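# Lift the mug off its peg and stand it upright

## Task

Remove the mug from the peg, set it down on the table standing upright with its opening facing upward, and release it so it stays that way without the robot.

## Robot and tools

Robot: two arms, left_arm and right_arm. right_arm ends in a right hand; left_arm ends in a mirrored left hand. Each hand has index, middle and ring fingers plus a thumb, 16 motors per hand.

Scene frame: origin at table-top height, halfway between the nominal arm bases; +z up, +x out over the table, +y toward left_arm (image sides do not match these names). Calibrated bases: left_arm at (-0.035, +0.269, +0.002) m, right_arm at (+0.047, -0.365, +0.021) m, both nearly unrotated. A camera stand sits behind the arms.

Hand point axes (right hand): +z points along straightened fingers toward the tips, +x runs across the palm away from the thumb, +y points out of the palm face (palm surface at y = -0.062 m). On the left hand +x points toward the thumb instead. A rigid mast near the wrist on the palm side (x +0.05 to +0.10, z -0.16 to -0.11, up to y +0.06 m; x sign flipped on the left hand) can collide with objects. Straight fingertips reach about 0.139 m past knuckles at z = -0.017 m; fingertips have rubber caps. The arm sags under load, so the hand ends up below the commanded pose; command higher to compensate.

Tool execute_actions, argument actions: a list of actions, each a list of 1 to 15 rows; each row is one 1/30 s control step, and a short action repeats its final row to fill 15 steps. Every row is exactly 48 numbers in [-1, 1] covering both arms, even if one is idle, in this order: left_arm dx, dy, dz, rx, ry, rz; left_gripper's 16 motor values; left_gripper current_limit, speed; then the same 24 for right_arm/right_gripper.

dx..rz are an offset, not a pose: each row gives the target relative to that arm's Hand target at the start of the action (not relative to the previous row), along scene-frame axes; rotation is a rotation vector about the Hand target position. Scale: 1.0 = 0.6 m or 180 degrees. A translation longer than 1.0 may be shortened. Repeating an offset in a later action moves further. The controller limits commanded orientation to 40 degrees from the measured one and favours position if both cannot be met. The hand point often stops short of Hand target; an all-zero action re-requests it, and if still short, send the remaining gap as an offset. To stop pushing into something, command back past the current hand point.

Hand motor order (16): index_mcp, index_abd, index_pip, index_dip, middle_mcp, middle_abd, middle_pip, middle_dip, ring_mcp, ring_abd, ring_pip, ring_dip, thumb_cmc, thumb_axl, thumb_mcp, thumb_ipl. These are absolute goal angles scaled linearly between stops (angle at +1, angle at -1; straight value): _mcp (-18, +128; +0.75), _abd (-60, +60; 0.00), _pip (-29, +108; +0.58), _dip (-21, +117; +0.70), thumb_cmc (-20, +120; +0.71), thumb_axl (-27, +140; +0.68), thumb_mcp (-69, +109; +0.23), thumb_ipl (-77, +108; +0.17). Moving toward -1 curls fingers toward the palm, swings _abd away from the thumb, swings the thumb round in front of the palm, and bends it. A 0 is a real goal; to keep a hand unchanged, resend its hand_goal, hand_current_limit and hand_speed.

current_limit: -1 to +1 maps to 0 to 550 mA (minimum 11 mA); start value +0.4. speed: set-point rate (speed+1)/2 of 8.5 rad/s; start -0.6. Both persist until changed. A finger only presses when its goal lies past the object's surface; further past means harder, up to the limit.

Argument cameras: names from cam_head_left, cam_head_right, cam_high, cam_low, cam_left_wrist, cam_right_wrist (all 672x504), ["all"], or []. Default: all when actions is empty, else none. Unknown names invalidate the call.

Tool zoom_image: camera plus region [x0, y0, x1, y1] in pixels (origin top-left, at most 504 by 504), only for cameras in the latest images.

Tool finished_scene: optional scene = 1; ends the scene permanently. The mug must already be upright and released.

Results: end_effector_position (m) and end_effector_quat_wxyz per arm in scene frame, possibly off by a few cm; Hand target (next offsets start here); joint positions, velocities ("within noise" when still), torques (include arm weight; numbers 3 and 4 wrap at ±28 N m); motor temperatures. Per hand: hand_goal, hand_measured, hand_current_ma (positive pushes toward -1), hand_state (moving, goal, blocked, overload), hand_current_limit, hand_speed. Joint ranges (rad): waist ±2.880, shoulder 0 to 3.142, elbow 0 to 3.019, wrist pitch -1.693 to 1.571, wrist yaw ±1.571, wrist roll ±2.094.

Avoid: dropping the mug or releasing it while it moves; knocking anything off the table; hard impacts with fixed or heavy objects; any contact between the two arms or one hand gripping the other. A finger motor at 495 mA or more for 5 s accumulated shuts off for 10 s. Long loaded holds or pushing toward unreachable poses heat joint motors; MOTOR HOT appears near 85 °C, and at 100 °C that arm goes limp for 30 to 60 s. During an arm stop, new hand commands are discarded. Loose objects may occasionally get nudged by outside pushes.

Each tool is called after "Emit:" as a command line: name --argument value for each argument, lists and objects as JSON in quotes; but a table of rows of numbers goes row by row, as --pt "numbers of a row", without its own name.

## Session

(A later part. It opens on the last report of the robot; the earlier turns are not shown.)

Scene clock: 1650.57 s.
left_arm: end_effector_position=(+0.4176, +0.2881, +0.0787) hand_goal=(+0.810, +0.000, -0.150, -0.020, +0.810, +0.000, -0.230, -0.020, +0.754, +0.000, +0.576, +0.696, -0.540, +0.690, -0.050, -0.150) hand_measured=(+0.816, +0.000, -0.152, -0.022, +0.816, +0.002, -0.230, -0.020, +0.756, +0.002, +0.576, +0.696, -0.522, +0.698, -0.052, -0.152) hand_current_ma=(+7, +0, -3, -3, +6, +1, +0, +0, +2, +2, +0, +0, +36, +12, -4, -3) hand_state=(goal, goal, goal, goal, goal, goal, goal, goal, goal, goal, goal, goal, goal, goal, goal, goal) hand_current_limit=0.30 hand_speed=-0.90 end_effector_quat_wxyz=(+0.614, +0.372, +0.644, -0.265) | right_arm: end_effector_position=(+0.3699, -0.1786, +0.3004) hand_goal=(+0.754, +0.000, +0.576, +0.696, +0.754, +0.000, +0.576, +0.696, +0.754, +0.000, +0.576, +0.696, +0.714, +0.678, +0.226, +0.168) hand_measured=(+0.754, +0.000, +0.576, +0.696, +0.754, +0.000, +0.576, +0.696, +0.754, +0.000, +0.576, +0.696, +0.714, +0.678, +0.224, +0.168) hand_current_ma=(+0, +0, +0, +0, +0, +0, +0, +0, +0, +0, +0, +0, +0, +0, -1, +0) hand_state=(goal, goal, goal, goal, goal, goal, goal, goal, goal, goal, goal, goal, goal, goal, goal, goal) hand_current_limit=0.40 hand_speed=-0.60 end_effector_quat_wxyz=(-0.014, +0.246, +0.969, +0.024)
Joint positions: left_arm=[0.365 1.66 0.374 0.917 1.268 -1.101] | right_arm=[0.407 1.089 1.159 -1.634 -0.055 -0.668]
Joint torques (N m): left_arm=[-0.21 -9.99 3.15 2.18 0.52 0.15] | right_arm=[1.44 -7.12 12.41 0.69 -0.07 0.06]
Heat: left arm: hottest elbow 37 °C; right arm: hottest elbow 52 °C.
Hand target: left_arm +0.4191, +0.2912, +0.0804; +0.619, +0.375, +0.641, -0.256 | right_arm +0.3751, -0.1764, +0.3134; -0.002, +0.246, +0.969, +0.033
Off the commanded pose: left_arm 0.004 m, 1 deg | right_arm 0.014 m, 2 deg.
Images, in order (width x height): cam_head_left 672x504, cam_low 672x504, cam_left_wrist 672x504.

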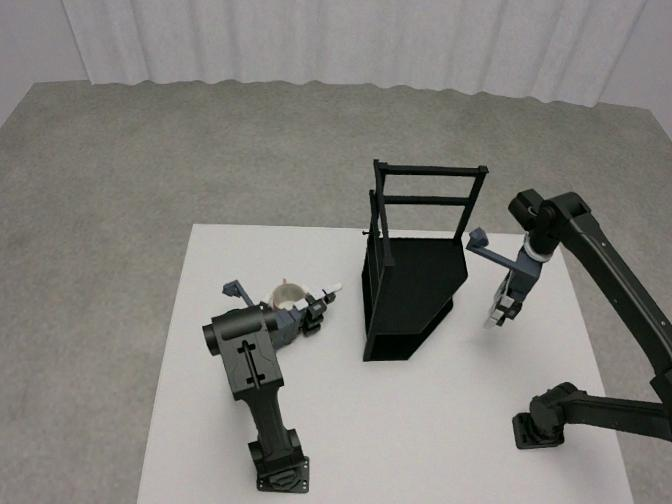

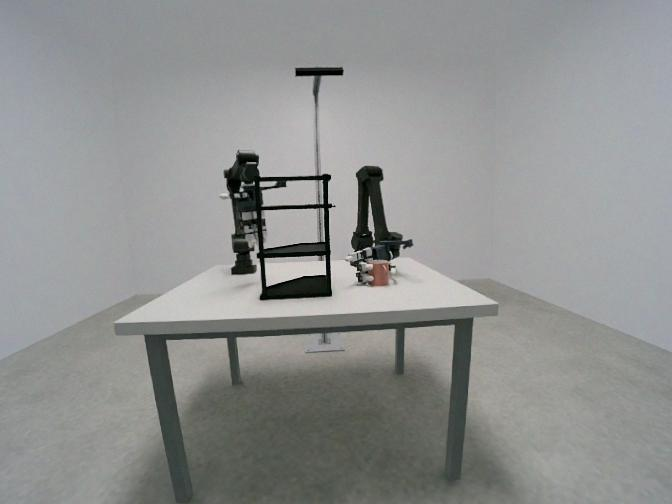

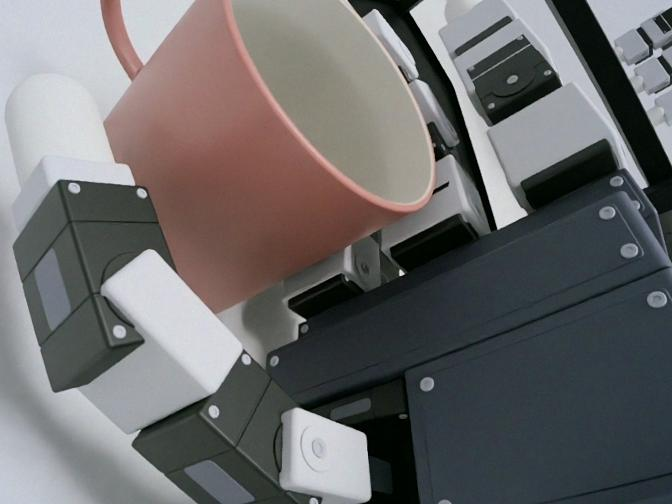

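Emit:
execute_actions --actions '[[[0,0,0,0,0,0,0.82,0,0.05,0.2,0.82,0,0.0,0.2,0.754,0,0.576,0.696,-0.52,0.68,0.226,0.168,0.3,-0.8,0,0,0,0,0,0,0.754,0,0.576,0.696,0.754,0,0.576,0.696,0.754,0,0.576,0.696,0.714,0.678,0.226,0.168,0.4,-0.6]],[[0,0,0,0,0,0,0.82,0,0.576,0.696,0.82,0,0.576,0.696,0.82,0,0.576,0.696,-0.45,0.68,0.35,0.168,0.3,-0.8,0,0,0,0,0,0,0.754,0,0.576,0.696,0.754,0,0.576,0.696,0.754,0,0.576,0.696,0.714,0.678,0.226,0.168,0.4,-0.6]]]' --cameras '["cam_low","cam_left_wrist","cam_head_left"]'

Emit:
zoom_image --camera "cam_low" --region '[340, 245, 400, 295]'

Scene clock: 1683.60 s.
left_arm: end_effector_position=(+0.4176, +0.2881, +0.0787) hand_goal=(+0.820, +0.000, +0.576, +0.696, +0.820, +0.000, +0.576, +0.696, +0.820, +0.000, +0.576, +0.696, -0.450, +0.680, +0.350, +0.168) hand_measured=(+0.820, +0.002, +0.574, +0.694, +0.818, +0.002, +0.574, +0.694, +0.818, +0.002, +0.576, +0.696, -0.442, +0.682, +0.348, +0.166) hand_current_ma=(-1, +1, -3, -3, -1, +1, -2, -2, -2, +2, +0, +0, +10, +1, -4, -3) hand_state=(goal, goal, goal, goal, goal, goal, goal, goal, goal, goal, goal, goal, goal, goal, goal, goal) hand_current_limit=0.30 hand_speed=-0.80 end_effector_quat_wxyz=(+0.614, +0.372, +0.644, -0.264) | right_arm: end_effector_position=(+0.3699, -0.1786, +0.3004) hand_goal=(+0.754, +0.000, +0.576, +0.696, +0.754, +0.000, +0.576, +0.696, +0.754, +0.000, +0.576, +0.696, +0.714, +0.678, +0.226, +0.168) hand_measured=(+0.754, +0.000, +0.576, +0.696, +0.754, +0.000, +0.576, +0.696, +0.754, +0.000, +0.576, +0.696, +0.714, +0.678, +0.224, +0.168) hand_current_ma=(+0, +0, +0, +0, +0, +0, +0, +0, +0, +0, +0, +0, +0, +0, -1, +0) hand_state=(goal, goal, goal, goal, goal, goal, goal, goal, goal, goal, goal, goal, goal, goal, goal, goal) hand_current_limit=0.40 hand_speed=-0.60 end_effector_quat_wxyz=(-0.014, +0.246, +0.969, +0.024)
Joint positions: left_arm=[0.365 1.66 0.374 0.918 1.268 -1.101] | right_arm=[0.407 1.089 1.159 -1.634 -0.055 -0.668]
Joint torques (N m): left_arm=[-0.09 -10.29 3.14 2.17 0.51 0.11] | right_arm=[0.85 -7.12 12.29 0.68 -0.03 0.04]
Heat: left arm: hottest elbow 37 °C; right arm: hottest elbow 52 °C.
Hand target: left_arm +0.4190, +0.2912, +0.0804; +0.619, +0.375, +0.641, -0.256 | right_arm +0.3751, -0.1764, +0.3134; -0.002, +0.246, +0.969, +0.033
Off the commanded pose: left_arm 0.004 m, 1 deg | right_arm 0.014 m, 2 deg.
Images, in order (width x height): cam_head_left 672x504, cam_low 672x504, cam_left_wrist 672x504.

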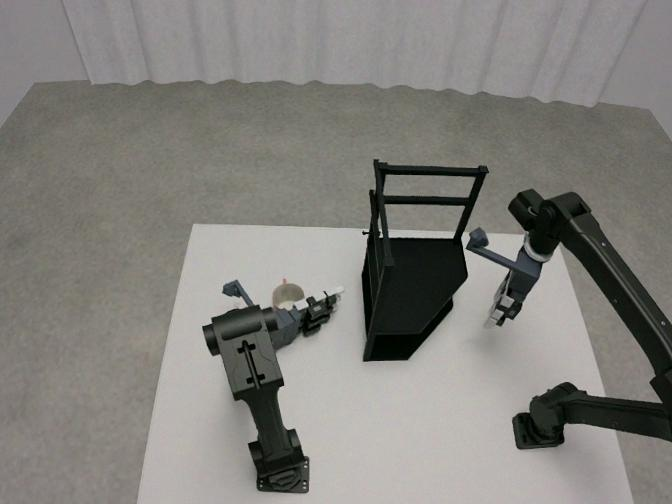

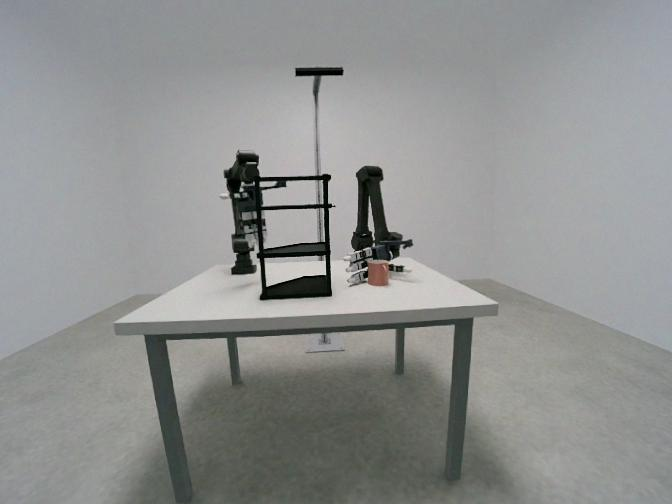

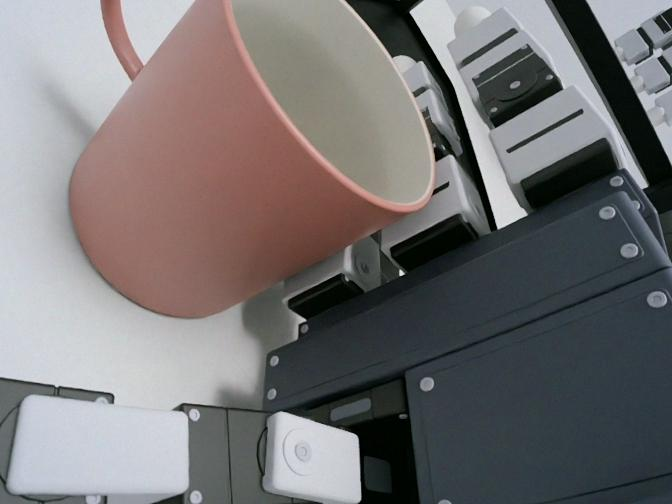

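Scaled by 8.400 from the camera's 672x504 image, which has a finer 960x720 frame.

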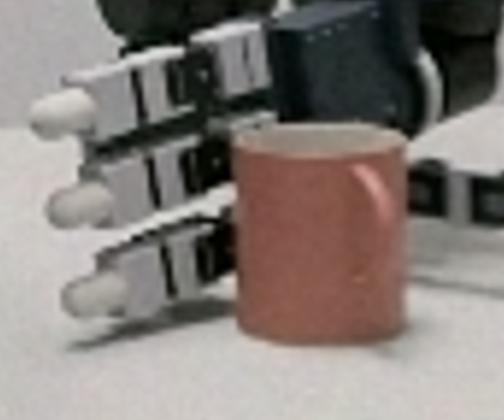

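Emit:
execute_actions --actions '[[[-0.035,-0.025,0.012,0,0,0,0.82,0,0.576,0.696,0.82,0,0.576,0.696,0.82,0,0.576,0.696,-0.45,0.68,0.35,0.168,0.3,-0.8,0,0,0,0,0,0,0.754,0,0.576,0.696,0.754,0,0.576,0.696,0.754,0,0.576,0.696,0.714,0.678,0.226,0.168,0.4,-0.6]],[[-0.035,-0.025,0.03,0,0,0,0.82,0,0.576,0.696,0.82,0,0.576,0.696,0.82,0,0.576,0.696,-0.45,0.68,0.35,0.168,0.3,-0.8,0,0,0,0,0,0,0.754,0,0.576,0.696,0.754,0,0.576,0.696,0.754,0,0.576,0.696,0.714,0.678,0.226,0.168,0.4,-0.6]],[[-0.01,-0.005,0.08,0,0,0,0.82,0,0.576,0.696,0.82,0,0.576,0.696,0.82,0,0.576,0.696,-0.45,0.68,0.35,0.168,0.3,-0.8,0,0,0,0,0,0,0.754,0,0.576,0.696,0.754,0,0.576,0.696,0.754,0,0.576,0.696,0.714,0.678,0.226,0.168,0.4,-0.6]]]' --cameras '["cam_low","cam_left_wrist","cam_head_left","cam_high"]'

Emit:
zoom_image --camera "cam_low" --region '[340, 235, 410, 295]'

Scene clock: 1703.40 s.
left_arm: end_effector_position=(+0.3646, +0.2582, +0.1435) hand_goal=(+0.820, +0.000, +0.576, +0.696, +0.820, +0.000, +0.576, +0.696, +0.820, +0.000, +0.576, +0.696, -0.450, +0.680, +0.350, +0.168) hand_measured=(+0.820, +0.002, +0.574, +0.694, +0.820, +0.002, +0.574, +0.694, +0.820, +0.004, +0.576, +0.696, -0.440, +0.682, +0.348, +0.166) hand_current_ma=(+0, +2, -2, -3, -1, +2, -2, -2, -1, +3, +0, +0, +15, +1, -3, -3) hand_state=(goal, goal, goal, goal, goal, goal, goal, goal, goal, goal, goal, goal, goal, goal, goal, goal) hand_current_limit=0.30 hand_speed=-0.80 end_effector_quat_wxyz=(+0.617, +0.366, +0.646, -0.263) | right_arm: end_effector_position=(+0.3699, -0.1786, +0.3004) hand_goal=(+0.754, +0.000, +0.576, +0.696, +0.754, +0.000, +0.576, +0.696, +0.754, +0.000, +0.576, +0.696, +0.714, +0.678, +0.226, +0.168) hand_measured=(+0.754, +0.000, +0.576, +0.696, +0.754, +0.000, +0.576, +0.696, +0.754, +0.000, +0.576, +0.696, +0.714, +0.678, +0.224, +0.168) hand_current_ma=(+0, +0, +0, +0, +0, +0, +0, +0, +0, +0, +0, +0, +0, +0, -1, +0) hand_state=(goal, goal, goal, goal, goal, goal, goal, goal, goal, goal, goal, goal, goal, goal, goal, goal) hand_current_limit=0.40 hand_speed=-0.60 end_effector_quat_wxyz=(-0.014, +0.246, +0.969, +0.024)
Joint positions: left_arm=[0.318 1.206 0.239 0.672 1.214 -1.18] | right_arm=[0.407 1.089 1.159 -1.634 -0.055 -0.668]
Joint torques (N m): left_arm=[-0.91 -7.41 7.02 0.94 0.39 0.15] | right_arm=[0.79 -6.71 12.37 0.79 -0.01 0.1]
Heat: left arm: hottest elbow 37 °C; right arm: hottest elbow 52 °C.
Hand target: left_arm +0.3711, +0.2582, +0.1535; +0.619, +0.375, +0.641, -0.256 | right_arm +0.3751, -0.1764, +0.3134; -0.002, +0.246, +0.969, +0.033
Off the commanded pose: left_arm 0.012 m, 1 deg | right_arm 0.014 m, 2 deg.
Images, in order (width x height): cam_head_left 672x504, cam_high 672x504, cam_low 672x504, cam_left_wrist 672x504.

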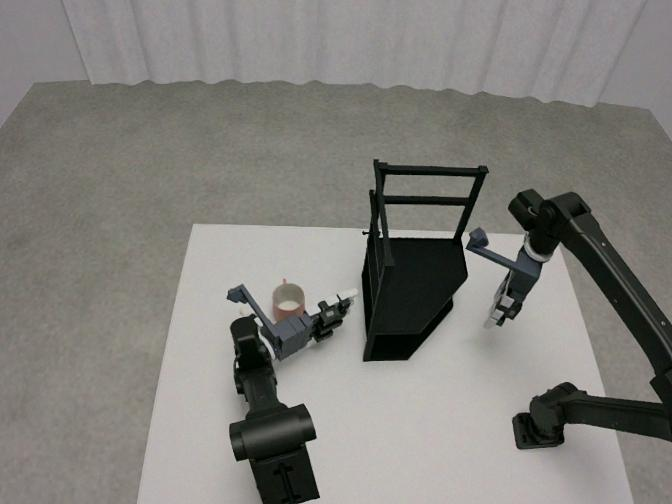

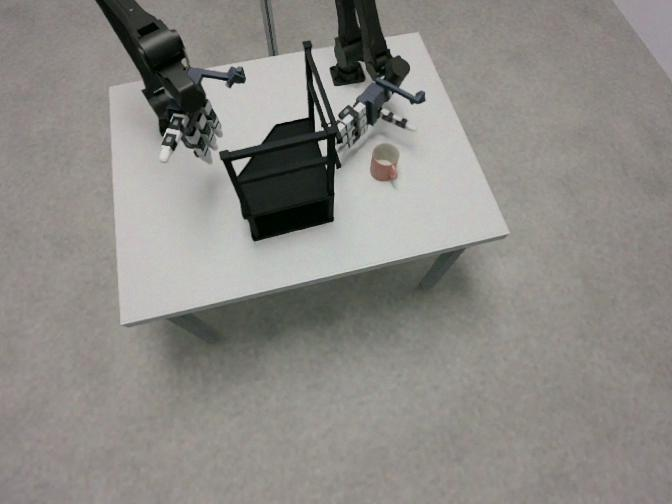

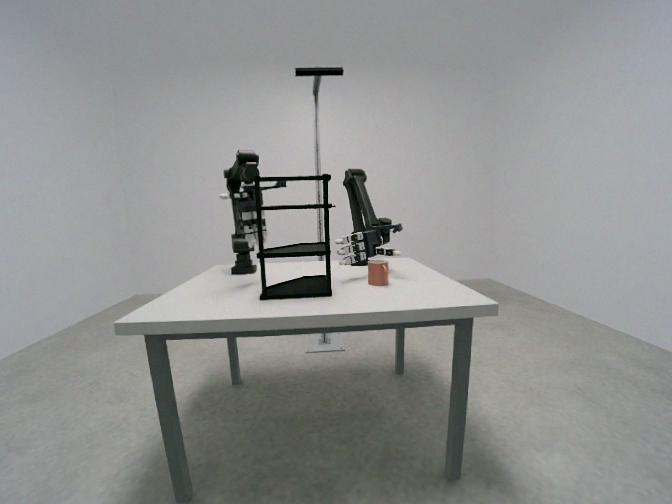

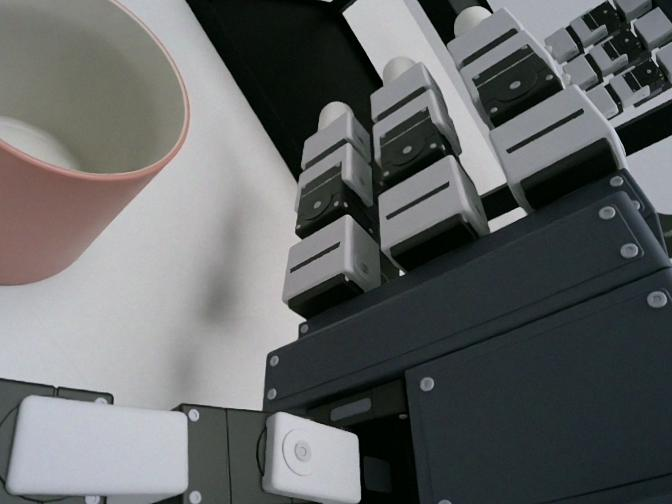

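Scaled by 7.200 from the camera's 672x504 image, which has a finer 960x720 frame.

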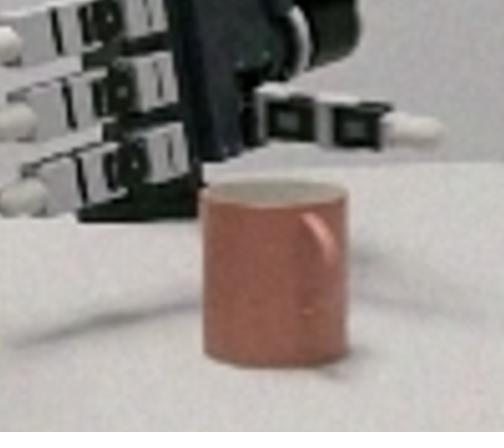

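Emit:
finished_scene

The scene is finished: the task was done.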